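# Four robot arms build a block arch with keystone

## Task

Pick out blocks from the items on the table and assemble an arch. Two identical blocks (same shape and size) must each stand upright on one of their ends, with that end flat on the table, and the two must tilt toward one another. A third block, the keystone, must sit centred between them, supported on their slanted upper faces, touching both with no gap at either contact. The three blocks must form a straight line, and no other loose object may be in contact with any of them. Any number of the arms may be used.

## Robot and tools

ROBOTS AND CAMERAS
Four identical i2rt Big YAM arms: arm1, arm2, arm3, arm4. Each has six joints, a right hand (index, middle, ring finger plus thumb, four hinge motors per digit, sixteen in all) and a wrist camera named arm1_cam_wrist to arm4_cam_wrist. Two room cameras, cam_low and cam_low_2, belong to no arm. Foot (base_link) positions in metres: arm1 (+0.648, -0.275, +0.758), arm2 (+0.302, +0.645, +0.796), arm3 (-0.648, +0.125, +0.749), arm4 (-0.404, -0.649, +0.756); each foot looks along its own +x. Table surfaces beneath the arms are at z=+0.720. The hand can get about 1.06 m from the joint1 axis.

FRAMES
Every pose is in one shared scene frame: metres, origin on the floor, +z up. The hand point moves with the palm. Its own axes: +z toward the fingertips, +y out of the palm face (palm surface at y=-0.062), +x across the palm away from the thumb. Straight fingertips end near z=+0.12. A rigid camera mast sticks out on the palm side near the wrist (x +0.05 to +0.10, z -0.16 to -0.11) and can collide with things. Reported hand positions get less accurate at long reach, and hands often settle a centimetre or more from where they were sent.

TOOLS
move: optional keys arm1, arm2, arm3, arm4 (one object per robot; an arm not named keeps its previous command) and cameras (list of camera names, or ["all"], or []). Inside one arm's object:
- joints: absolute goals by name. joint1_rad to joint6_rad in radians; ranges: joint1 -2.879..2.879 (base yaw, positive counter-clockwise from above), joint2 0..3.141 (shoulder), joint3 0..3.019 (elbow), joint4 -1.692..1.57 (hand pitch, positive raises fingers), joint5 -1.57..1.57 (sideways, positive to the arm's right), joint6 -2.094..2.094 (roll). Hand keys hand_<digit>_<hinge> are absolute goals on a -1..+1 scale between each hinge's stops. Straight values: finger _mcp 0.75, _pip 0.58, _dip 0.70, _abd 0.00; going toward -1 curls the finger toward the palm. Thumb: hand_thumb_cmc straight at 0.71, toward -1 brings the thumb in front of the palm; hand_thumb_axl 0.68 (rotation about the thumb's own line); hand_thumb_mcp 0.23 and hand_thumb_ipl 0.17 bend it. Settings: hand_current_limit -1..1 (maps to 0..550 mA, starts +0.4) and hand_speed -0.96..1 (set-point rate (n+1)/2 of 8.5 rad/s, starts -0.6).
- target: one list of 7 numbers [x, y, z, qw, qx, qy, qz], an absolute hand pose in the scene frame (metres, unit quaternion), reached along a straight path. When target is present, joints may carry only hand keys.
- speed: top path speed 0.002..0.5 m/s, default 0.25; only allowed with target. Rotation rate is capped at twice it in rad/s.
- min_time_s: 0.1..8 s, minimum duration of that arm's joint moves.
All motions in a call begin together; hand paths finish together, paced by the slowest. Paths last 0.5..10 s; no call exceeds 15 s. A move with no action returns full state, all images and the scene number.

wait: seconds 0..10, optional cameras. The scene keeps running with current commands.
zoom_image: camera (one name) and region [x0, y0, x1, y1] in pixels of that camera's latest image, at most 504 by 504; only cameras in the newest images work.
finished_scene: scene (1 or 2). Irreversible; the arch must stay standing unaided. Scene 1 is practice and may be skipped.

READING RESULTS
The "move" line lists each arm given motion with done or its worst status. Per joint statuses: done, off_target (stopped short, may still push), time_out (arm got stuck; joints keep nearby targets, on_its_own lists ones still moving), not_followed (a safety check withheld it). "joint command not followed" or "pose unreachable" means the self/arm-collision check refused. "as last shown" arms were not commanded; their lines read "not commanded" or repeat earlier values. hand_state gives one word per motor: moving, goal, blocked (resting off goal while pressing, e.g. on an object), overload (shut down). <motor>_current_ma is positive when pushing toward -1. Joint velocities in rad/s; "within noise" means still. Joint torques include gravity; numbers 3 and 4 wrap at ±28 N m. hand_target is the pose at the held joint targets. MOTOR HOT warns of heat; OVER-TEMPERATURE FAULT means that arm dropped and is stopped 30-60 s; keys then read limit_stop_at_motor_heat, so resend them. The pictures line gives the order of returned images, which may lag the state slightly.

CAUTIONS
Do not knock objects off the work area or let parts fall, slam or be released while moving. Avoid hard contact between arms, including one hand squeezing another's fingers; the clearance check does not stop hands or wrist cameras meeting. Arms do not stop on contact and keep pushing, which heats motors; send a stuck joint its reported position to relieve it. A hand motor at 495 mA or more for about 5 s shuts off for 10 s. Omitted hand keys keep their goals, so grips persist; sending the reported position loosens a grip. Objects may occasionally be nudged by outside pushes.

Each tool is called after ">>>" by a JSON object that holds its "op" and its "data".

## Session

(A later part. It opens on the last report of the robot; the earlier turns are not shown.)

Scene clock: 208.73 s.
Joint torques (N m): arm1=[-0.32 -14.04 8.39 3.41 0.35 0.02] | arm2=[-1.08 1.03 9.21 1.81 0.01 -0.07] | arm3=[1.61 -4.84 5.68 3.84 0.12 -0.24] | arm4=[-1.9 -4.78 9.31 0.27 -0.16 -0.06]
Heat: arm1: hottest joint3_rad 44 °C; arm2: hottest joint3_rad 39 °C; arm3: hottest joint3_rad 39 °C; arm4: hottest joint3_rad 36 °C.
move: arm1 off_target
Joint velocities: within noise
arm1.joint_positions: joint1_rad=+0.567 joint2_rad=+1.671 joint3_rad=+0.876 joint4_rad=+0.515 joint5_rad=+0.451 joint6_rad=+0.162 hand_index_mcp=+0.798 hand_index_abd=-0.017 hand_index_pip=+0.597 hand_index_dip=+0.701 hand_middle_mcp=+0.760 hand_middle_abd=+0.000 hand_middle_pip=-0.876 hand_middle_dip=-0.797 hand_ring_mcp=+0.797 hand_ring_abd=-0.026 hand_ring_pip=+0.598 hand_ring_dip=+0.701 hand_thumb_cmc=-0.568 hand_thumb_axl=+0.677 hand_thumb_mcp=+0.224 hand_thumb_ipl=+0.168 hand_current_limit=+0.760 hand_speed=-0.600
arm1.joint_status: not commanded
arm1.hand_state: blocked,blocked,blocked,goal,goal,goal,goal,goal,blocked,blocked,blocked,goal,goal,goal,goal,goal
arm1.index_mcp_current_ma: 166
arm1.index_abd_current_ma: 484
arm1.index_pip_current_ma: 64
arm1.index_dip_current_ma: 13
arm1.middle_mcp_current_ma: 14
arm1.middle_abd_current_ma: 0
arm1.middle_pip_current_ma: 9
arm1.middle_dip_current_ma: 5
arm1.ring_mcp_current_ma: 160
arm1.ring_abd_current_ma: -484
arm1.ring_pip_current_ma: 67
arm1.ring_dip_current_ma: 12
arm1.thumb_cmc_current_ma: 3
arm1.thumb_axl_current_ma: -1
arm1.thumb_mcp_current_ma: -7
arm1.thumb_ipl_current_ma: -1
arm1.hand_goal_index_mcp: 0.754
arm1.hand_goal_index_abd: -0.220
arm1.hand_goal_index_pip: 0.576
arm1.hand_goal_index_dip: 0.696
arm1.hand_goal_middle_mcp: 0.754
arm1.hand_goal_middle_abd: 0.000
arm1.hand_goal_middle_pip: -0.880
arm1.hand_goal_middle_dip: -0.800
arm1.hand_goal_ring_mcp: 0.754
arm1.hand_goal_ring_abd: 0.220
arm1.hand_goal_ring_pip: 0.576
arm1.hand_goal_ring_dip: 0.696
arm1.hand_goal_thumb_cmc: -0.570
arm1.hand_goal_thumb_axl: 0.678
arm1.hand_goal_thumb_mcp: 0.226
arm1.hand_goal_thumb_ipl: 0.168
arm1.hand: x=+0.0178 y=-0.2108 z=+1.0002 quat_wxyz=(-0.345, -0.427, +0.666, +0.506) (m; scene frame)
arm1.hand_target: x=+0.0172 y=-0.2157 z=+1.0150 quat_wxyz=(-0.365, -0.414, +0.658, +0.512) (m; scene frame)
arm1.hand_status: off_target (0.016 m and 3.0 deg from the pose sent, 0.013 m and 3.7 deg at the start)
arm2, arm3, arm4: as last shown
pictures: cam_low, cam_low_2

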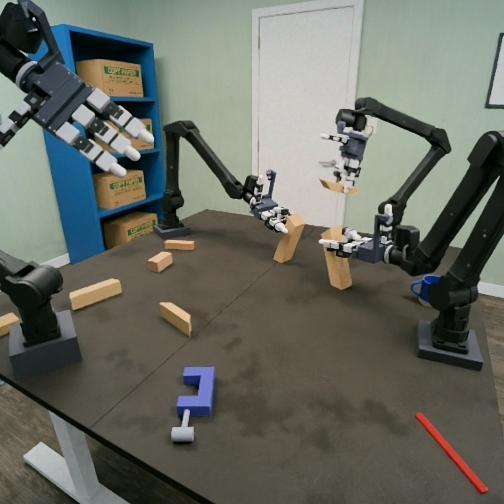

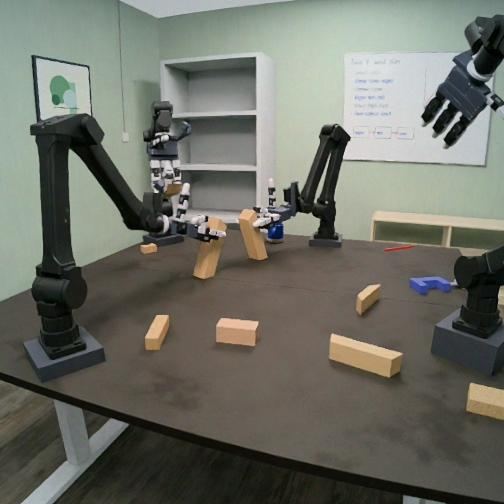

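>>> {"op": "move", "data": {"arm1": {"target": [0.024, -0.2185, 1.015, -0.3700, -0.4095, 0.6545, 0.5165], "speed": 0.05}, "cameras": ["cam_low_2", "cam_low"]}}

>>> {"op": "zoom_image", "data": {"camera": "cam_low_2", "region": [190, 255, 220, 285]}}

>>> {"op": "zoom_image", "data": {"camera": "cam_low_2", "region": [210, 205, 240, 235]}}

>>> {"op": "zoom_image", "data": {"camera": "cam_low", "region": [265, 240, 295, 270]}}

>>> {"op": "zoom_image", "data": {"camera": "cam_low", "region": [285, 205, 315, 235]}}

Scene clock: 213.73 s.
Joint torques (N m): arm1=[-0.26 -14.21 8.03 3.36 0.41 0.03] | arm2=[-1.08 1.03 9.2 1.81 0.01 -0.07] | arm3=[1.61 -4.89 5.68 3.84 0.12 -0.24] | arm4=[-1.79 -4.78 9.33 0.25 -0.16 -0.06]
Heat: arm1: hottest joint3_rad 43 °C; arm2: hottest joint3_rad 39 °C; arm3: hottest joint3_rad 39 °C; arm4: hottest joint3_rad 36 °C.
move: arm1 off_target
Joint velocities: within noise
arm1.joint_positions: joint1_rad=+0.573 joint2_rad=+1.672 joint3_rad=+0.858 joint4_rad=+0.548 joint5_rad=+0.459 joint6_rad=+0.162 hand_index_mcp=+0.798 hand_index_abd=-0.017 hand_index_pip=+0.596 hand_index_dip=+0.701 hand_middle_mcp=+0.760 hand_middle_abd=+0.000 hand_middle_pip=-0.876 hand_middle_dip=-0.797 hand_ring_mcp=+0.797 hand_ring_abd=-0.026 hand_ring_pip=+0.598 hand_ring_dip=+0.701 hand_thumb_cmc=-0.568 hand_thumb_axl=+0.677 hand_thumb_mcp=+0.224 hand_thumb_ipl=+0.168 hand_current_limit=+0.760 hand_speed=-0.600
arm1.joint_status: not commanded
arm1.hand_state: blocked,blocked,goal,goal,goal,goal,goal,goal,blocked,blocked,blocked,goal,goal,goal,goal,goal
arm1.index_mcp_current_ma: 166
arm1.index_abd_current_ma: 484
arm1.index_pip_current_ma: 60
arm1.index_dip_current_ma: 13
arm1.middle_mcp_current_ma: 14
arm1.middle_abd_current_ma: 0
arm1.middle_pip_current_ma: 9
arm1.middle_dip_current_ma: 5
arm1.ring_mcp_current_ma: 160
arm1.ring_abd_current_ma: -484
arm1.ring_pip_current_ma: 67
arm1.ring_dip_current_ma: 12
arm1.thumb_cmc_current_ma: 3
arm1.thumb_axl_current_ma: -1
arm1.thumb_mcp_current_ma: -7
arm1.thumb_ipl_current_ma: -1
arm1.hand_goal_index_mcp: 0.754
arm1.hand_goal_index_abd: -0.220
arm1.hand_goal_index_pip: 0.576
arm1.hand_goal_index_dip: 0.696
arm1.hand_goal_middle_mcp: 0.754
arm1.hand_goal_middle_abd: 0.000
arm1.hand_goal_middle_pip: -0.880
arm1.hand_goal_middle_dip: -0.800
arm1.hand_goal_ring_mcp: 0.754
arm1.hand_goal_ring_abd: 0.220
arm1.hand_goal_ring_pip: 0.576
arm1.hand_goal_ring_dip: 0.696
arm1.hand_goal_thumb_cmc: -0.570
arm1.hand_goal_thumb_axl: 0.678
arm1.hand_goal_thumb_mcp: 0.226
arm1.hand_goal_thumb_ipl: 0.168
arm1.hand: x=+0.0233 y=-0.2132 z=+0.9991 quat_wxyz=(-0.350, -0.423, +0.663, +0.509) (m; scene frame)
arm1.hand_target: x=+0.0241 y=-0.2184 z=+1.0148 quat_wxyz=(-0.370, -0.410, +0.655, +0.516) (m; scene frame)
arm1.hand_status: off_target (0.017 m and 3.1 deg from the pose sent, 0.018 m and 4.0 deg at the start)
arm2, arm4: as last shown
arm3.joint_positions: joint1_rad=-0.820 joint2_rad=+1.300 joint3_rad=+0.166 joint4_rad=+1.088 joint5_rad=-0.317 joint6_rad=-0.046 hand_index_mcp=+0.785 hand_index_abd=-0.019 hand_index_pip=+0.589 hand_index_dip=+0.697 hand_middle_mcp=+0.759 hand_middle_abd=+0.000 hand_middle_pip=-0.876 hand_middle_dip=-0.798 hand_ring_mcp=+0.788 hand_ring_abd=-0.034 hand_ring_pip=+0.589 hand_ring_dip=+0.697 hand_thumb_cmc=-0.569 hand_thumb_axl=+0.677 hand_thumb_mcp=+0.223 hand_thumb_ipl=+0.168 hand_current_limit=+0.770 hand_speed=-0.600
arm3.joint_status: not commanded
arm3.hand_state: blocked,blocked,goal,goal,goal,goal,goal,goal,blocked,blocked,goal,goal,goal,goal,goal,goal
arm3.index_mcp_current_ma: 126
arm3.index_abd_current_ma: 487
arm3.index_pip_current_ma: 43
arm3.index_dip_current_ma: 3
arm3.middle_mcp_current_ma: 16
arm3.middle_abd_current_ma: 0
arm3.middle_pip_current_ma: 10
arm3.middle_dip_current_ma: 7
arm3.ring_mcp_current_ma: 142
arm3.ring_abd_current_ma: -487
arm3.ring_pip_current_ma: 45
arm3.ring_dip_current_ma: 3
arm3.thumb_cmc_current_ma: 4
arm3.thumb_axl_current_ma: -2
arm3.thumb_mcp_current_ma: -10
arm3.thumb_ipl_current_ma: -1
arm3.hand_goal_index_mcp: 0.754
arm3.hand_goal_index_abd: -0.240
arm3.hand_goal_index_pip: 0.576
arm3.hand_goal_index_dip: 0.696
arm3.hand_goal_middle_mcp: 0.754
arm3.hand_goal_middle_abd: 0.000
arm3.hand_goal_middle_pip: -0.880
arm3.hand_goal_middle_dip: -0.800
arm3.hand_goal_ring_mcp: 0.754
arm3.hand_goal_ring_abd: 0.200
arm3.hand_goal_ring_pip: 0.576
arm3.hand_goal_ring_dip: 0.696
arm3.hand_goal_thumb_cmc: -0.570
arm3.hand_goal_thumb_axl: 0.678
arm3.hand_goal_thumb_mcp: 0.226
arm3.hand_goal_thumb_ipl: 0.168
arm3.hand: x=-0.3288 y=-0.1160 z=+0.9878 quat_wxyz=(+0.583, +0.602, +0.403, +0.367) (m; scene frame)
arm3.hand_target: x=-0.3288 y=-0.1103 z=+1.0090 quat_wxyz=(+0.609, +0.574, +0.402, +0.371) (m; scene frame)
arm3.hand_status: not commanded
pictures: cam_low, cam_low_2

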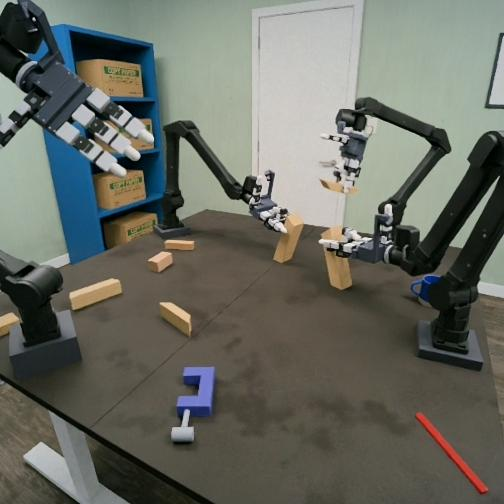

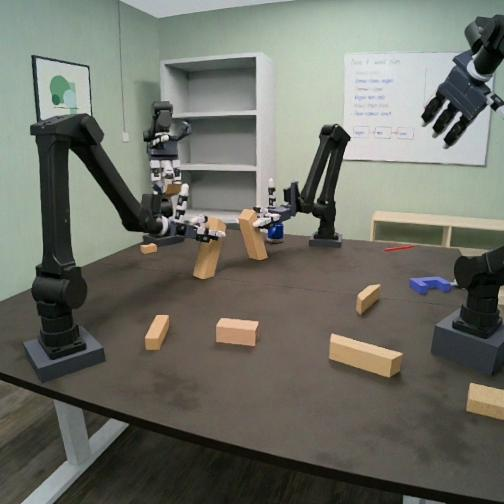

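Scaled by 16.800 from the camera's 504x504 image, which has a finer 720x720 frame.

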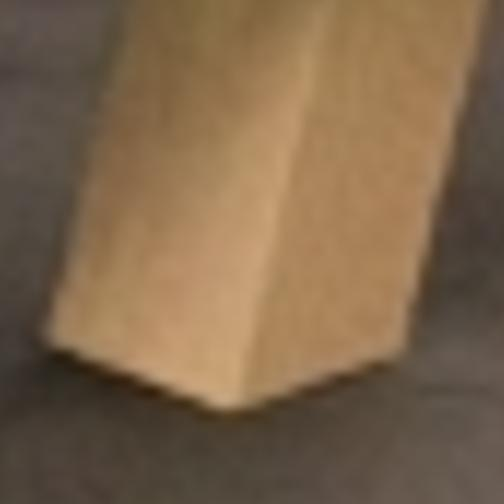

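Scaled by 16.800 from the camera's 504x504 image, which has a finer 720x720 frame.

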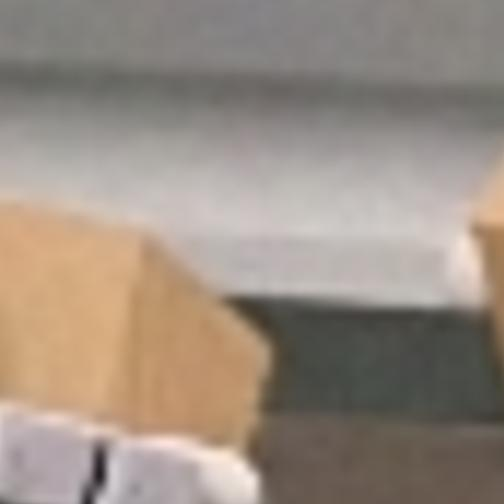

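Scaled by 16.800 from the camera's 504x504 image, which has a finer 720x720 frame.

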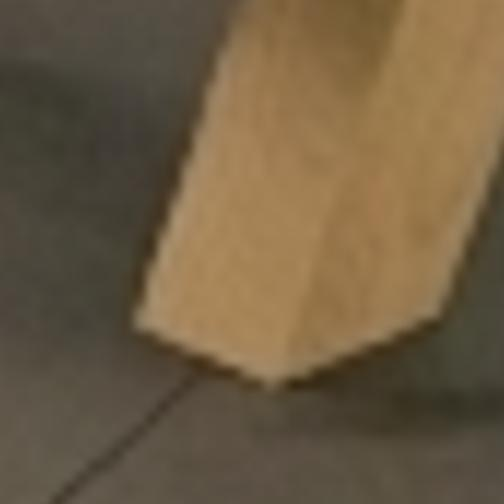

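Scaled by 16.800 from the camera's 504x504 image, which has a finer 720x720 frame.

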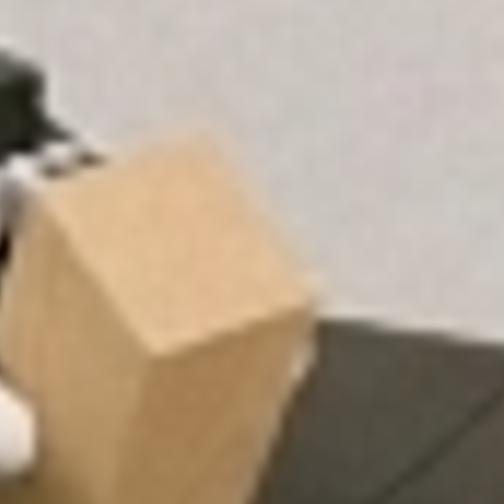

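>>> {"op": "move", "data": {"arm4": {"target": [-0.115, -0.400, 1.150, 0, 0.8315, 0.5556, 0], "speed": 0.25}, "cameras": ["cam_low_2", "cam_low", "arm4_cam_wrist"]}}

Scene clock: 221.27 s.
Joint torques (N m): arm1=[-0.21 -14.21 8.03 3.38 0.41 0.03] | arm2=[-1.08 1.03 9.2 1.81 0.01 -0.07] | arm3=[1.61 -4.89 5.68 3.84 0.12 -0.24] | arm4=[-0.5 -7.53 15.53 0.02 -0.06 0.07]
Heat: arm1: hottest joint3_rad 42 °C; arm2: hottest joint3_rad 39 °C; arm3: hottest joint3_rad 39 °C; arm4: hottest joint3_rad 36 °C.
move: arm4 off_target
Joint velocities: within noise
arm1, arm2, arm3: as last shown
arm4.joint_positions: joint1_rad=-0.130 joint2_rad=+1.237 joint3_rad=+1.472 joint4_rad=-1.677 joint5_rad=+0.053 joint6_rad=+1.342 hand_index_mcp=+0.755 hand_index_abd=-0.003 hand_index_pip=+0.576 hand_index_dip=+0.695 hand_middle_mcp=+0.755 hand_middle_abd=+0.001 hand_middle_pip=-0.874 hand_middle_dip=-0.797 hand_ring_mcp=+0.762 hand_ring_abd=+0.011 hand_ring_pip=+0.580 hand_ring_dip=+0.696 hand_thumb_cmc=-0.568 hand_thumb_axl=+0.677 hand_thumb_mcp=+0.224 hand_thumb_ipl=+0.168 hand_current_limit=+0.760 hand_speed=-0.600
arm4.joint_status: not commanded
arm4.hand_state: goal,blocked,goal,goal,goal,goal,goal,goal,goal,blocked,goal,goal,goal,goal,goal,goal
arm4.index_mcp_current_ma: 0
arm4.index_abd_current_ma: 484
arm4.index_pip_current_ma: 0
arm4.index_dip_current_ma: 0
arm4.middle_mcp_current_ma: 0
arm4.middle_abd_current_ma: 0
arm4.middle_pip_current_ma: 2
arm4.middle_dip_current_ma: 0
arm4.ring_mcp_current_ma: 3
arm4.ring_abd_current_ma: -484
arm4.ring_pip_current_ma: 1
arm4.ring_dip_current_ma: 0
arm4.thumb_cmc_current_ma: 0
arm4.thumb_axl_current_ma: 0
arm4.thumb_mcp_current_ma: -1
arm4.thumb_ipl_current_ma: 0
arm4.hand_goal_index_mcp: 0.754
arm4.hand_goal_index_abd: -0.240
arm4.hand_goal_index_pip: 0.576
arm4.hand_goal_index_dip: 0.696
arm4.hand_goal_middle_mcp: 0.754
arm4.hand_goal_middle_abd: 0.000
arm4.hand_goal_middle_pip: -0.880
arm4.hand_goal_middle_dip: -0.800
arm4.hand_goal_ring_mcp: 0.754
arm4.hand_goal_ring_abd: 0.240
arm4.hand_goal_ring_pip: 0.576
arm4.hand_goal_ring_dip: 0.696
arm4.hand_goal_thumb_cmc: -0.570
arm4.hand_goal_thumb_axl: 0.678
arm4.hand_goal_thumb_mcp: 0.226
arm4.hand_goal_thumb_ipl: 0.168
arm4.hand: x=-0.1201 y=-0.4123 z=+1.1194 quat_wxyz=(+0.000, +0.827, +0.557, +0.076) (m; scene frame)
arm4.hand_target: x=-0.1160 y=-0.4014 z=+1.1485 quat_wxyz=(-0.014, +0.826, +0.554, +0.108) (m; scene frame)
arm4.hand_status: off_target (0.033 m and 8.7 deg from the pose sent, 0.040 m and 74.8 deg at the start; a joint's target at an end of its range on 109 of 109 steps)
pictures: arm4_cam_wrist, cam_low, cam_low_2
camera_calibration:
arm4_cam_wrist: T_world_to_cam=[[0.317594, -0.945459, -0.0723971, -0.235619], [-0.746957, -0.296484, 0.595107, -0.921008], [-0.584114, -0.134925, -0.800379, 0.897014], [0, 0, 0, 1]] pos_world=[-0.0891646, -0.374802, 1.24899]

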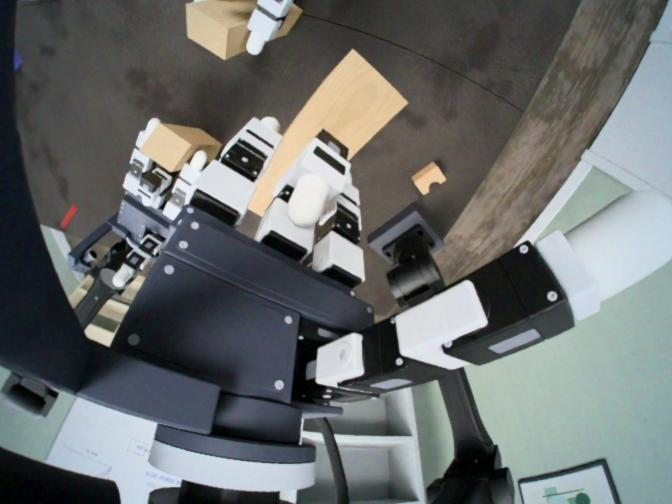

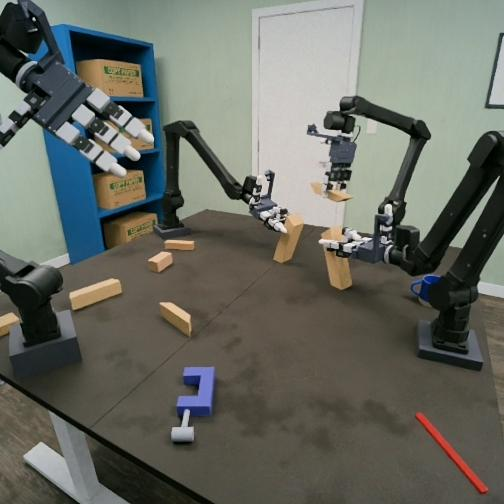

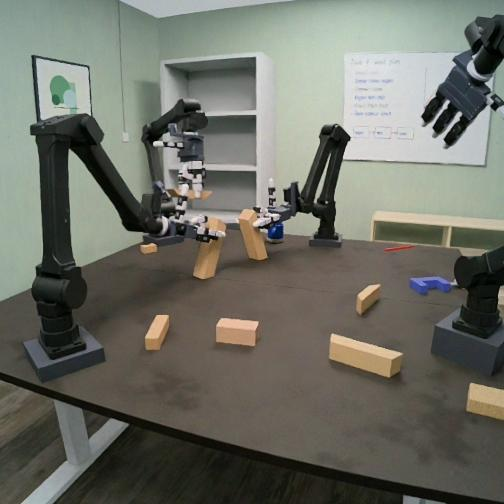

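>>> {"op": "move", "data": {"arm4": {"target": [-0.103, -0.270, 1.145, 0, 0.8315, 0.5556, 0], "speed": 0.2}, "cameras": ["cam_low_2", "cam_low", "arm4_cam_wrist"]}}

Scene clock: 223.63 s.
Joint torques (N m): arm1=[-0.21 -14.21 8.03 3.4 0.41 0.03] | arm2=[-1.08 0.97 9.2 1.84 0.01 -0.07] | arm3=[1.55 -4.89 5.7 3.82 0.12 -0.24] | arm4=[-0.56 -11.93 15.41 -0.03 -0.05 0.08]
Heat: arm1: hottest joint3_rad 42 °C; arm2: hottest joint3_rad 39 °C; arm3: hottest joint3_rad 39 °C; arm4: hottest joint3_rad 37 °C.
move: arm4 off_target
Joint velocities: within noise
arm1, arm2, arm3: as last shown
arm4.joint_positions: joint1_rad=-0.002 joint2_rad=+1.542 joint3_rad=+1.768 joint4_rad=-1.677 joint5_rad=+0.045 joint6_rad=+1.458 hand_index_mcp=+0.755 hand_index_abd=-0.003 hand_index_pip=+0.576 hand_index_dip=+0.695 hand_middle_mcp=+0.755 hand_middle_abd=+0.001 hand_middle_pip=-0.874 hand_middle_dip=-0.797 hand_ring_mcp=+0.762 hand_ring_abd=+0.012 hand_ring_pip=+0.580 hand_ring_dip=+0.696 hand_thumb_cmc=-0.568 hand_thumb_axl=+0.677 hand_thumb_mcp=+0.224 hand_thumb_ipl=+0.168 hand_current_limit=+0.760 hand_speed=-0.600
arm4.joint_status: not commanded
arm4.hand_state: goal,blocked,goal,goal,goal,goal,goal,goal,goal,blocked,goal,goal,goal,goal,goal,goal
arm4.index_mcp_current_ma: 0
arm4.index_abd_current_ma: 484
arm4.index_pip_current_ma: 0
arm4.index_dip_current_ma: 0
arm4.middle_mcp_current_ma: 0
arm4.middle_abd_current_ma: 0
arm4.middle_pip_current_ma: 2
arm4.middle_dip_current_ma: 0
arm4.ring_mcp_current_ma: 3
arm4.ring_abd_current_ma: -484
arm4.ring_pip_current_ma: 1
arm4.ring_dip_current_ma: 0
arm4.thumb_cmc_current_ma: 0
arm4.thumb_axl_current_ma: 0
arm4.thumb_mcp_current_ma: -1
arm4.thumb_ipl_current_ma: 0
arm4.hand_goal_index_mcp: 0.754
arm4.hand_goal_index_abd: -0.240
arm4.hand_goal_index_pip: 0.576
arm4.hand_goal_index_dip: 0.696
arm4.hand_goal_middle_mcp: 0.754
arm4.hand_goal_middle_abd: 0.000
arm4.hand_goal_middle_pip: -0.880
arm4.hand_goal_middle_dip: -0.800
arm4.hand_goal_ring_mcp: 0.754
arm4.hand_goal_ring_abd: 0.240
arm4.hand_goal_ring_pip: 0.576
arm4.hand_goal_ring_dip: 0.696
arm4.hand_goal_thumb_cmc: -0.570
arm4.hand_goal_thumb_axl: 0.678
arm4.hand_goal_thumb_mcp: 0.226
arm4.hand_goal_thumb_ipl: 0.168
arm4.hand: x=-0.1059 y=-0.2832 z=+1.1158 quat_wxyz=(-0.010, +0.824, +0.562, +0.070) (m; scene frame)
arm4.hand_target: x=-0.1040 y=-0.2718 z=+1.1439 quat_wxyz=(-0.028, +0.822, +0.559, +0.100) (m; scene frame)
arm4.hand_status: off_target (0.032 m and 8.2 deg from the pose sent, 0.146 m and 8.8 deg at the start; a joint's target at an end of its range on 46 of 47 steps)
pictures: arm4_cam_wrist, cam_low, cam_low_2
camera_calibration:
arm4_cam_wrist: T_world_to_cam=[[0.328931, -0.940273, -0.087697, -0.0985795], [-0.730207, -0.312129, 0.607761, -0.886867], [-0.598834, -0.135874, -0.789263, 0.905538], [0, 0, 0, 1]] pos_world=[-0.0729028, -0.246469, 1.24507]

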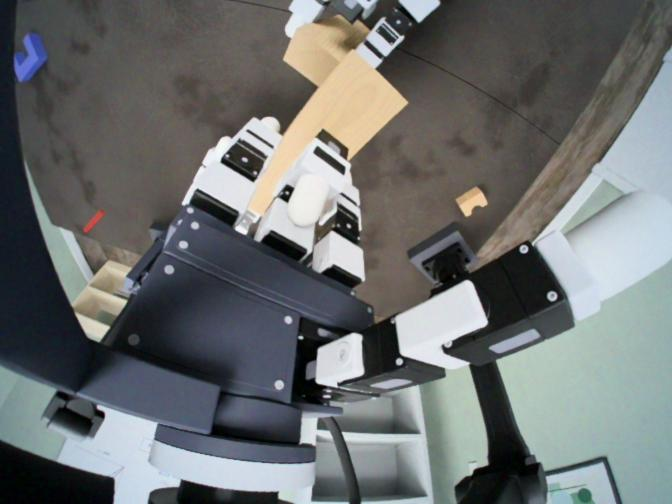

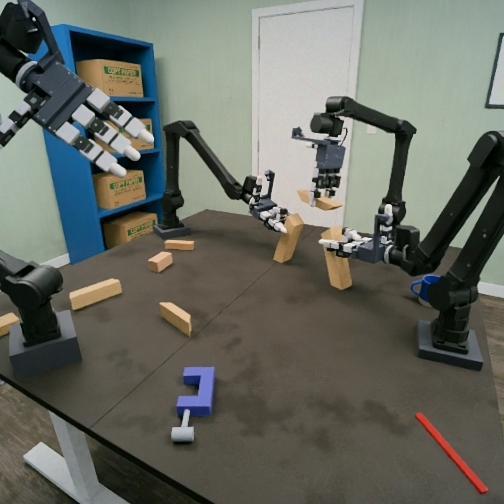

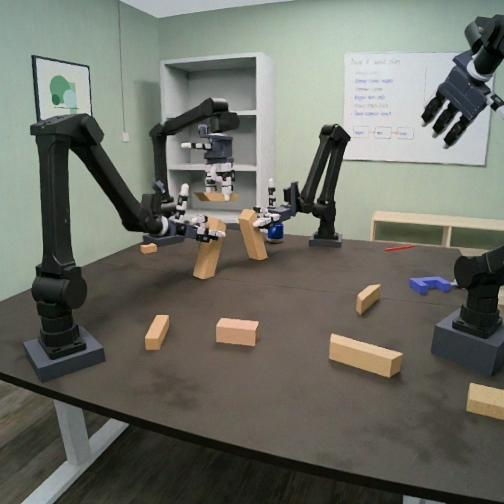

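>>> {"op": "move", "data": {"arm4": {"target": [-0.100, -0.208, 1.145, 0, 0.8315, 0.5556, 0], "speed": 0.15}, "cameras": ["cam_low_2", "cam_low", "arm4_cam_wrist"]}}

>>> {"op": "zoom_image", "data": {"camera": "cam_low_2", "region": [180, 170, 280, 270]}}

>>> {"op": "zoom_image", "data": {"camera": "cam_low", "region": [265, 150, 365, 250]}}

Scene clock: 225.77 s.
Joint torques (N m): arm1=[-0.26 -14.21 8.03 3.4 0.41 0.02] | arm2=[-1.08 1.03 9.2 1.81 0.01 -0.07] | arm3=[1.61 -4.89 5.68 3.84 0.12 -0.24] | arm4=[-0.56 -13.68 15.47 0.01 0.05 0.09]
Heat: arm1: hottest joint3_rad 41 °C; arm2: hottest joint3_rad 39 °C; arm3: hottest joint3_rad 38 °C; arm4: hottest joint3_rad 37 °C.
move: arm4 off_target
Joint velocities: within noise
arm1, arm2, arm3: as last shown
arm4.joint_positions: joint1_rad=+0.045 joint2_rad=+1.679 joint3_rad=+1.935 joint4_rad=-1.677 joint5_rad=+0.045 joint6_rad=+1.496 hand_index_mcp=+0.754 hand_index_abd=-0.003 hand_index_pip=+0.576 hand_index_dip=+0.695 hand_middle_mcp=+0.755 hand_middle_abd=+0.001 hand_middle_pip=-0.874 hand_middle_dip=-0.797 hand_ring_mcp=+0.762 hand_ring_abd=+0.012 hand_ring_pip=+0.580 hand_ring_dip=+0.696 hand_thumb_cmc=-0.568 hand_thumb_axl=+0.677 hand_thumb_mcp=+0.224 hand_thumb_ipl=+0.168 hand_current_limit=+0.760 hand_speed=-0.600
arm4.joint_status: not commanded
arm4.hand_state: goal,blocked,goal,goal,goal,goal,goal,goal,goal,blocked,goal,goal,goal,goal,goal,goal
arm4.index_mcp_current_ma: 0
arm4.index_abd_current_ma: 484
arm4.index_pip_current_ma: 0
arm4.index_dip_current_ma: 0
arm4.middle_mcp_current_ma: 0
arm4.middle_abd_current_ma: 0
arm4.middle_pip_current_ma: 2
arm4.middle_dip_current_ma: 0
arm4.ring_mcp_current_ma: 3
arm4.ring_abd_current_ma: -484
arm4.ring_pip_current_ma: 1
arm4.ring_dip_current_ma: 0
arm4.thumb_cmc_current_ma: 0
arm4.thumb_axl_current_ma: 0
arm4.thumb_mcp_current_ma: -1
arm4.thumb_ipl_current_ma: 0
arm4.hand_goal_index_mcp: 0.754
arm4.hand_goal_index_abd: -0.240
arm4.hand_goal_index_pip: 0.576
arm4.hand_goal_index_dip: 0.696
arm4.hand_goal_middle_mcp: 0.754
arm4.hand_goal_middle_abd: 0.000
arm4.hand_goal_middle_pip: -0.880
arm4.hand_goal_middle_dip: -0.800
arm4.hand_goal_ring_mcp: 0.754
arm4.hand_goal_ring_abd: 0.240
arm4.hand_goal_ring_pip: 0.576
arm4.hand_goal_ring_dip: 0.696
arm4.hand_goal_thumb_cmc: -0.570
arm4.hand_goal_thumb_axl: 0.678
arm4.hand_goal_thumb_mcp: 0.226
arm4.hand_goal_thumb_ipl: 0.168
arm4.hand: x=-0.1020 y=-0.2213 z=+1.1162 quat_wxyz=(-0.020, +0.821, +0.565, +0.082) (m; scene frame)
arm4.hand_target: x=-0.1010 y=-0.2099 z=+1.1437 quat_wxyz=(-0.038, +0.819, +0.562, +0.112) (m; scene frame)
arm4.hand_status: off_target (0.032 m and 9.9 deg from the pose sent, 0.081 m and 8.2 deg at the start; a joint's target at an end of its range on 46 of 46 steps)
pictures: arm4_cam_wrist, cam_low, cam_low_2
camera_calibration:
arm4_cam_wrist: T_world_to_cam=[[0.338606, -0.934107, -0.11309, -0.0109246], [-0.732872, -0.337202, 0.590926, -0.851933], [-0.590123, -0.117211, -0.79876, 0.932302], [0, 0, 0, 1]] pos_world=[-0.0704861, -0.188202, 1.24688]

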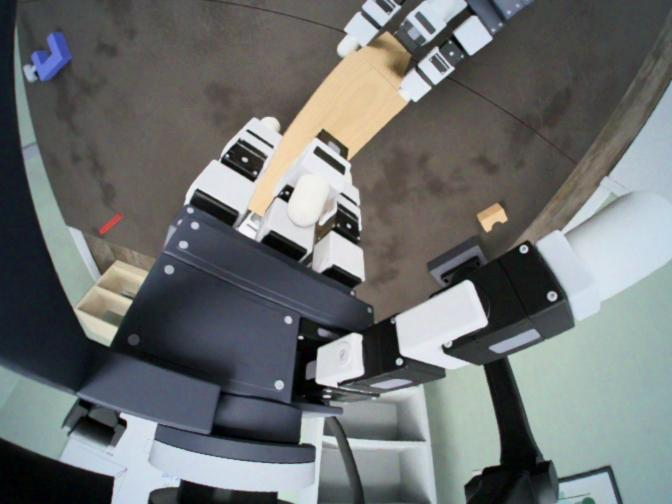

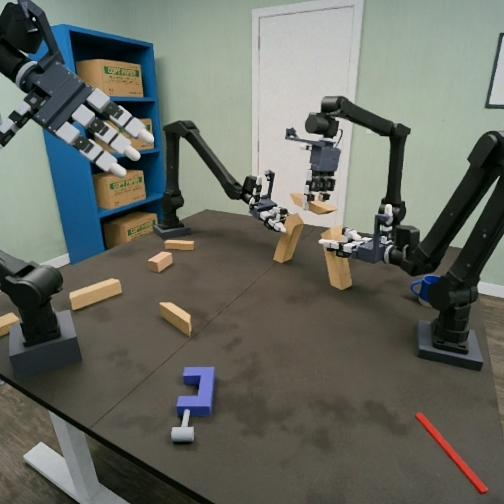

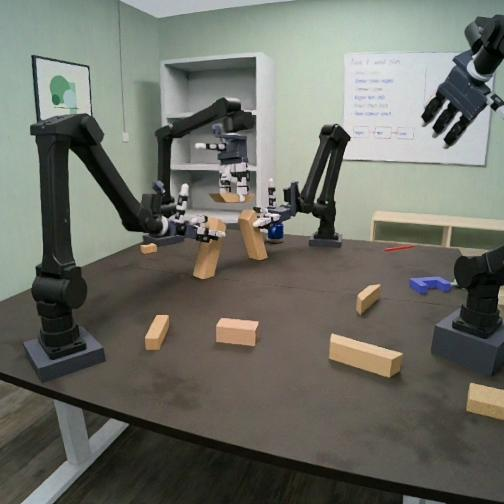

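Scaled by 5.040 from the camera's 504x504 image, which has a finer 720x720 frame.

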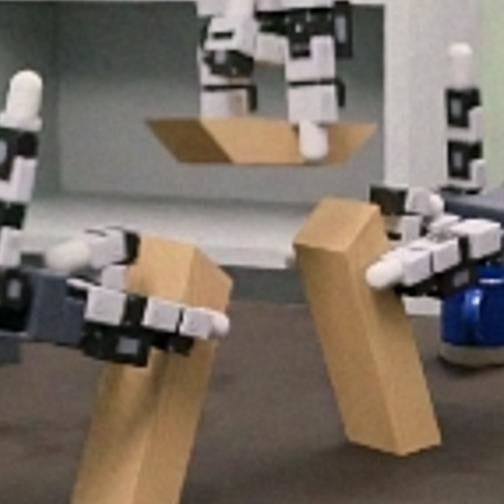

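Scaled by 5.040 from the camera's 504x504 image, which has a finer 720x720 frame.

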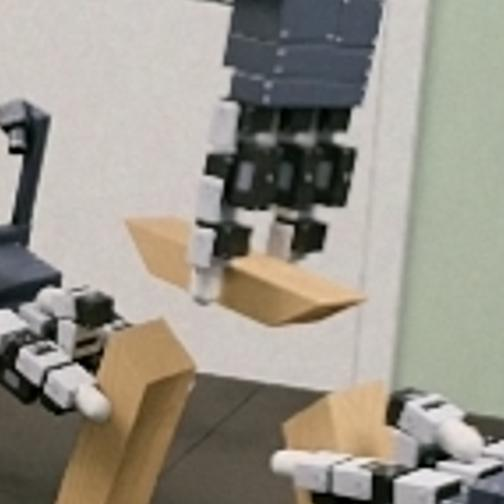

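>>> {"op": "move", "data": {"arm4": {"target": [-0.100, -0.196, 1.115, 0, 0.8315, 0.5556, 0], "speed": 0.1}, "cameras": ["cam_low_2", "cam_low", "arm4_cam_wrist"]}}

>>> {"op": "zoom_image", "data": {"camera": "cam_low_2", "region": [200, 190, 260, 250]}}

>>> {"op": "zoom_image", "data": {"camera": "cam_low", "region": [280, 180, 345, 245]}}

Scene clock: 227.93 s.
Joint torques (N m): arm1=[-0.26 -14.15 8.03 3.38 0.41 0.02] | arm2=[-1.03 1.03 9.21 1.83 0.01 -0.06] | arm3=[1.61 -4.84 5.68 3.85 0.12 -0.24] | arm4=[-0.21 -14.33 14.97 -0.12 -0.08 0.08]
Heat: arm1: hottest joint3_rad 41 °C; arm2: hottest joint3_rad 39 °C; arm3: hottest joint3_rad 38 °C; arm4: hottest joint3_rad 38 °C.
move: arm4 off_target
Joint velocities: within noise
arm1, arm2, arm3: as last shown
arm4.joint_positions: joint1_rad=+0.046 joint2_rad=+1.731 joint3_rad=+1.935 joint4_rad=-1.677 joint5_rad=+0.035 joint6_rad=+1.509 hand_index_mcp=+0.754 hand_index_abd=-0.003 hand_index_pip=+0.576 hand_index_dip=+0.695 hand_middle_mcp=+0.755 hand_middle_abd=+0.001 hand_middle_pip=-0.874 hand_middle_dip=-0.797 hand_ring_mcp=+0.762 hand_ring_abd=+0.012 hand_ring_pip=+0.580 hand_ring_dip=+0.696 hand_thumb_cmc=-0.568 hand_thumb_axl=+0.677 hand_thumb_mcp=+0.224 hand_thumb_ipl=+0.168 hand_current_limit=+0.760 hand_speed=-0.600
arm4.joint_status: not commanded
arm4.hand_state: goal,blocked,goal,goal,goal,goal,goal,goal,goal,blocked,goal,goal,goal,goal,goal,goal
arm4.index_mcp_current_ma: 0
arm4.index_abd_current_ma: 484
arm4.index_pip_current_ma: 0
arm4.index_dip_current_ma: 0
arm4.middle_mcp_current_ma: 0
arm4.middle_abd_current_ma: 0
arm4.middle_pip_current_ma: 2
arm4.middle_dip_current_ma: 0
arm4.ring_mcp_current_ma: 3
arm4.ring_abd_current_ma: -484
arm4.ring_pip_current_ma: 1
arm4.ring_dip_current_ma: 0
arm4.thumb_cmc_current_ma: 0
arm4.thumb_axl_current_ma: 0
arm4.thumb_mcp_current_ma: -1
arm4.thumb_ipl_current_ma: 0
arm4.hand_goal_index_mcp: 0.754
arm4.hand_goal_index_abd: -0.240
arm4.hand_goal_index_pip: 0.576
arm4.hand_goal_index_dip: 0.696
arm4.hand_goal_middle_mcp: 0.754
arm4.hand_goal_middle_abd: 0.000
arm4.hand_goal_middle_pip: -0.880
arm4.hand_goal_middle_dip: -0.800
arm4.hand_goal_ring_mcp: 0.754
arm4.hand_goal_ring_abd: 0.240
arm4.hand_goal_ring_pip: 0.576
arm4.hand_goal_ring_dip: 0.696
arm4.hand_goal_thumb_cmc: -0.570
arm4.hand_goal_thumb_axl: 0.678
arm4.hand_goal_thumb_mcp: 0.226
arm4.hand_goal_thumb_ipl: 0.168
arm4.hand: x=-0.0997 y=-0.2110 z=+1.0892 quat_wxyz=(-0.012, +0.825, +0.562, +0.058) (m; scene frame)
arm4.hand_target: x=-0.1009 y=-0.1977 z=+1.1139 quat_wxyz=(-0.030, +0.823, +0.561, +0.084) (m; scene frame)
arm4.hand_status: off_target (0.030 m and 6.8 deg from the pose sent, 0.025 m and 9.9 deg at the start; a joint's target at an end of its range on 51 of 52 steps)
pictures: arm4_cam_wrist, cam_low, cam_low_2
camera_calibration:
arm4_cam_wrist: T_world_to_cam=[[0.325542, -0.941754, -0.0843917, -0.0392508], [-0.716849, -0.304025, 0.627452, -0.861987], [-0.616563, -0.143766, -0.774068, 0.878082], [0, 0, 0, 1]] pos_world=[-0.0637442, -0.172792, 1.21724]

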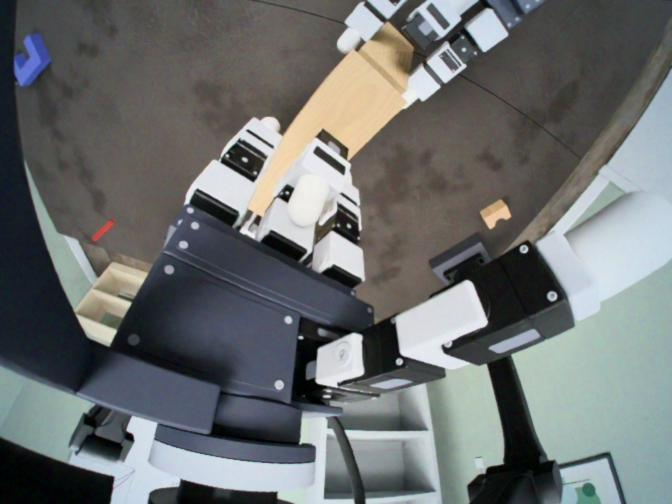

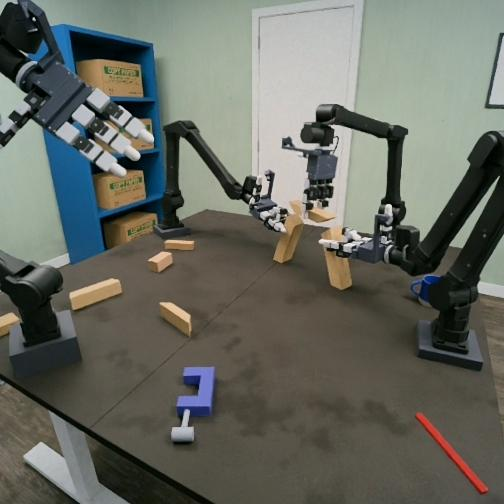

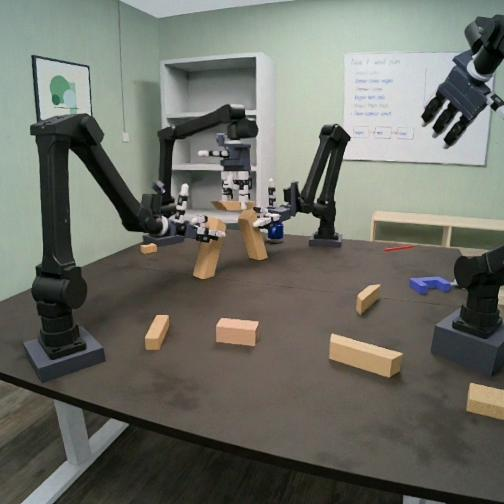

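Scaled by 8.400 from the camera's 504x504 image, which has a finer 720x720 frame.

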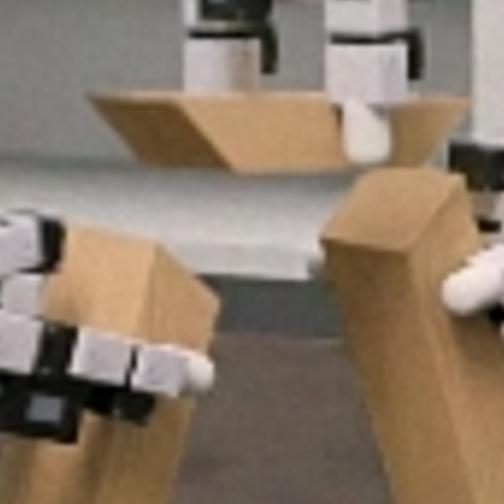

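Scaled by 7.754 from the camera's 504x504 image, which has a finer 720x720 frame.

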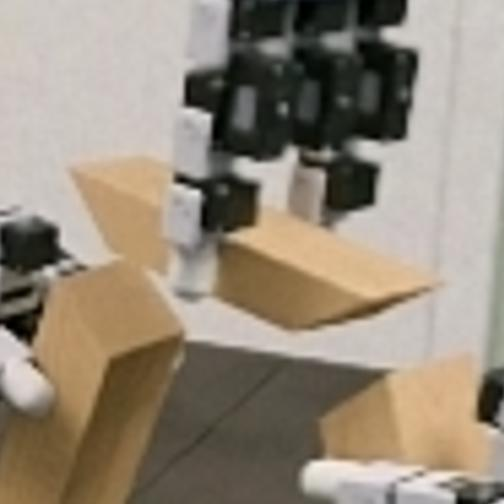

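>>> {"op": "move", "data": {"arm4": {"target": [-0.094, -0.196, 1.092, 0, 0.8315, 0.5556, 0], "speed": 0.08}, "cameras": ["cam_low_2", "cam_low", "arm4_cam_wrist"]}}

>>> {"op": "zoom_image", "data": {"camera": "cam_low_2", "region": [210, 190, 260, 240]}}

>>> {"op": "zoom_image", "data": {"camera": "cam_low", "region": [285, 195, 335, 245]}}

Scene clock: 231.37 s.
Joint torques (N m): arm1=[-0.21 -14.15 8.03 3.4 0.41 0.02] | arm2=[-1.03 1.03 9.2 1.81 0.01 -0.07] | arm3=[1.61 -4.84 5.68 3.82 0.11 -0.23] | arm4=[-1.26 -14.68 13.61 -0.14 -0.09 0.04]
Heat: arm1: hottest joint3_rad 41 °C; arm2: hottest joint3_rad 39 °C; arm3: hottest joint3_rad 38 °C; arm4: hottest joint3_rad 38 °C.
move: arm4 off_target
Joint velocities: within noise
arm1, arm2, arm3: as last shown
arm4.joint_positions: joint1_rad=+0.046 joint2_rad=+1.759 joint3_rad=+1.935 joint4_rad=-1.677 joint5_rad=+0.025 joint6_rad=+1.510 hand_index_mcp=+0.754 hand_index_abd=-0.003 hand_index_pip=+0.576 hand_index_dip=+0.695 hand_middle_mcp=+0.755 hand_middle_abd=+0.001 hand_middle_pip=-0.874 hand_middle_dip=-0.797 hand_ring_mcp=+0.762 hand_ring_abd=+0.012 hand_ring_pip=+0.580 hand_ring_dip=+0.696 hand_thumb_cmc=-0.568 hand_thumb_axl=+0.677 hand_thumb_mcp=+0.224 hand_thumb_ipl=+0.168 hand_current_limit=+0.760 hand_speed=-0.600
arm4.joint_status: not commanded
arm4.hand_state: goal,blocked,goal,goal,goal,goal,goal,goal,goal,blocked,goal,goal,goal,goal,goal,goal
arm4.index_mcp_current_ma: 0
arm4.index_abd_current_ma: 484
arm4.index_pip_current_ma: 0
arm4.index_dip_current_ma: 0
arm4.middle_mcp_current_ma: 0
arm4.middle_abd_current_ma: 0
arm4.middle_pip_current_ma: 2
arm4.middle_dip_current_ma: 0
arm4.ring_mcp_current_ma: 3
arm4.ring_abd_current_ma: -484
arm4.ring_pip_current_ma: 1
arm4.ring_dip_current_ma: 0
arm4.thumb_cmc_current_ma: 0
arm4.thumb_axl_current_ma: 0
arm4.thumb_mcp_current_ma: -1
arm4.thumb_ipl_current_ma: 0
arm4.hand_goal_index_mcp: 0.754
arm4.hand_goal_index_abd: -0.240
arm4.hand_goal_index_pip: 0.576
arm4.hand_goal_index_dip: 0.696
arm4.hand_goal_middle_mcp: 0.754
arm4.hand_goal_middle_abd: 0.000
arm4.hand_goal_middle_pip: -0.880
arm4.hand_goal_middle_dip: -0.800
arm4.hand_goal_ring_mcp: 0.754
arm4.hand_goal_ring_abd: 0.240
arm4.hand_goal_ring_pip: 0.576
arm4.hand_goal_ring_dip: 0.696
arm4.hand_goal_thumb_cmc: -0.570
arm4.hand_goal_thumb_axl: 0.678
arm4.hand_goal_thumb_mcp: 0.226
arm4.hand_goal_thumb_ipl: 0.168
arm4.hand: x=-0.0990 y=-0.2053 z=+1.0741 quat_wxyz=(-0.009, +0.826, +0.562, +0.043) (m; scene frame)
arm4.hand_target: x=-0.0946 y=-0.1970 z=+1.0911 quat_wxyz=(-0.022, +0.826, +0.560, +0.062) (m; scene frame)
arm4.hand_status: off_target (0.021 m and 5.2 deg from the pose sent, 0.016 m and 6.8 deg at the start; a joint's target at an end of its range on 48 of 49 steps)
pictures: arm4_cam_wrist, cam_low, cam_low_2
camera_calibration:
arm4_cam_wrist: T_world_to_cam=[[0.324429, -0.943196, -0.0716004, -0.0495673], [-0.703245, -0.291131, 0.648605, -0.86899], [-0.632607, -0.160074, -0.75775, 0.845309], [0, 0, 0, 1]] pos_world=[-0.0602836, -0.16443, 1.20062]

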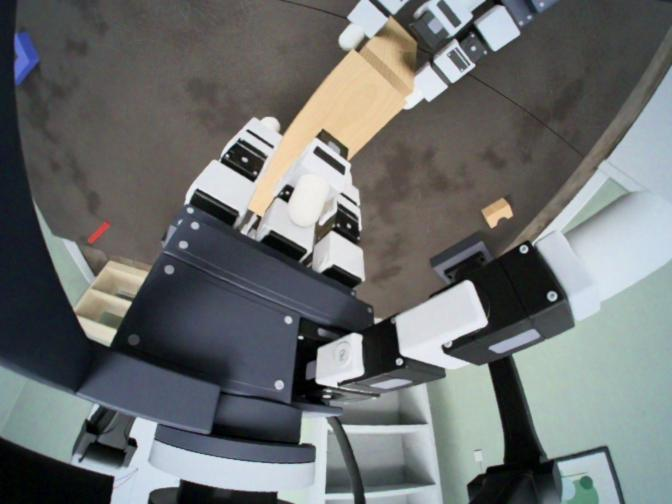

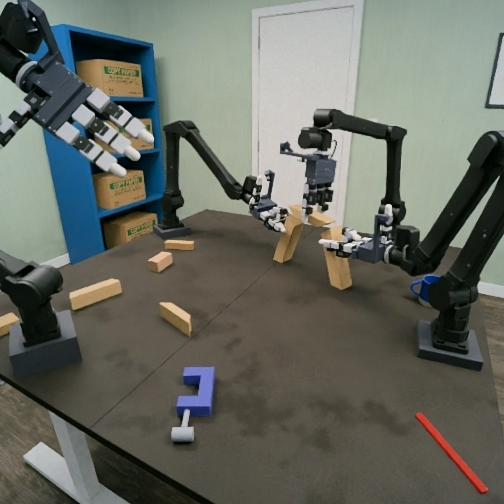

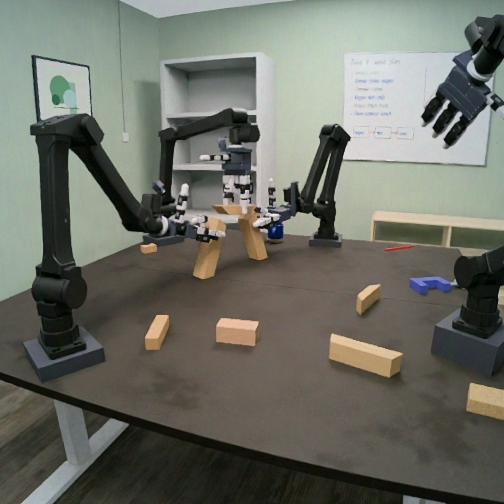

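Scaled by 10.080 from the camera's 504x504 image, which has a finer 720x720 frame.

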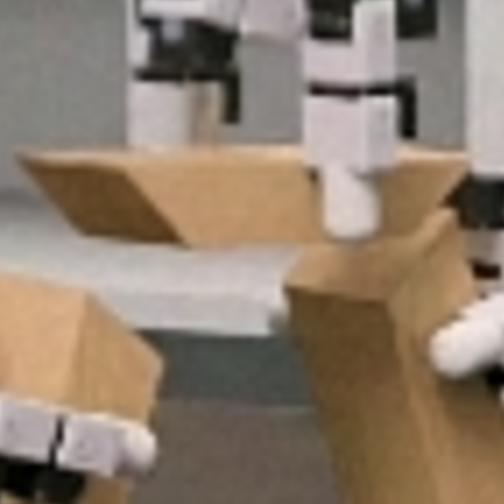

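Scaled by 10.080 from the camera's 504x504 image, which has a finer 720x720 frame.

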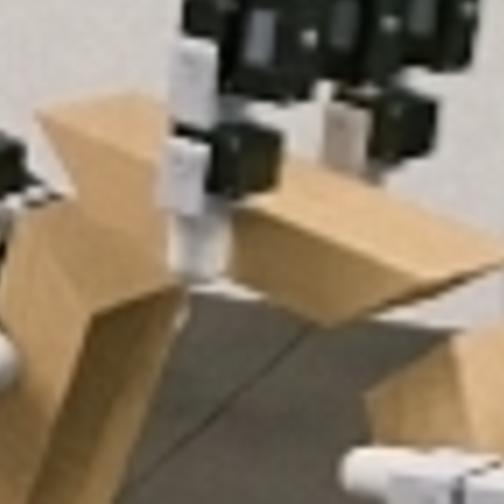

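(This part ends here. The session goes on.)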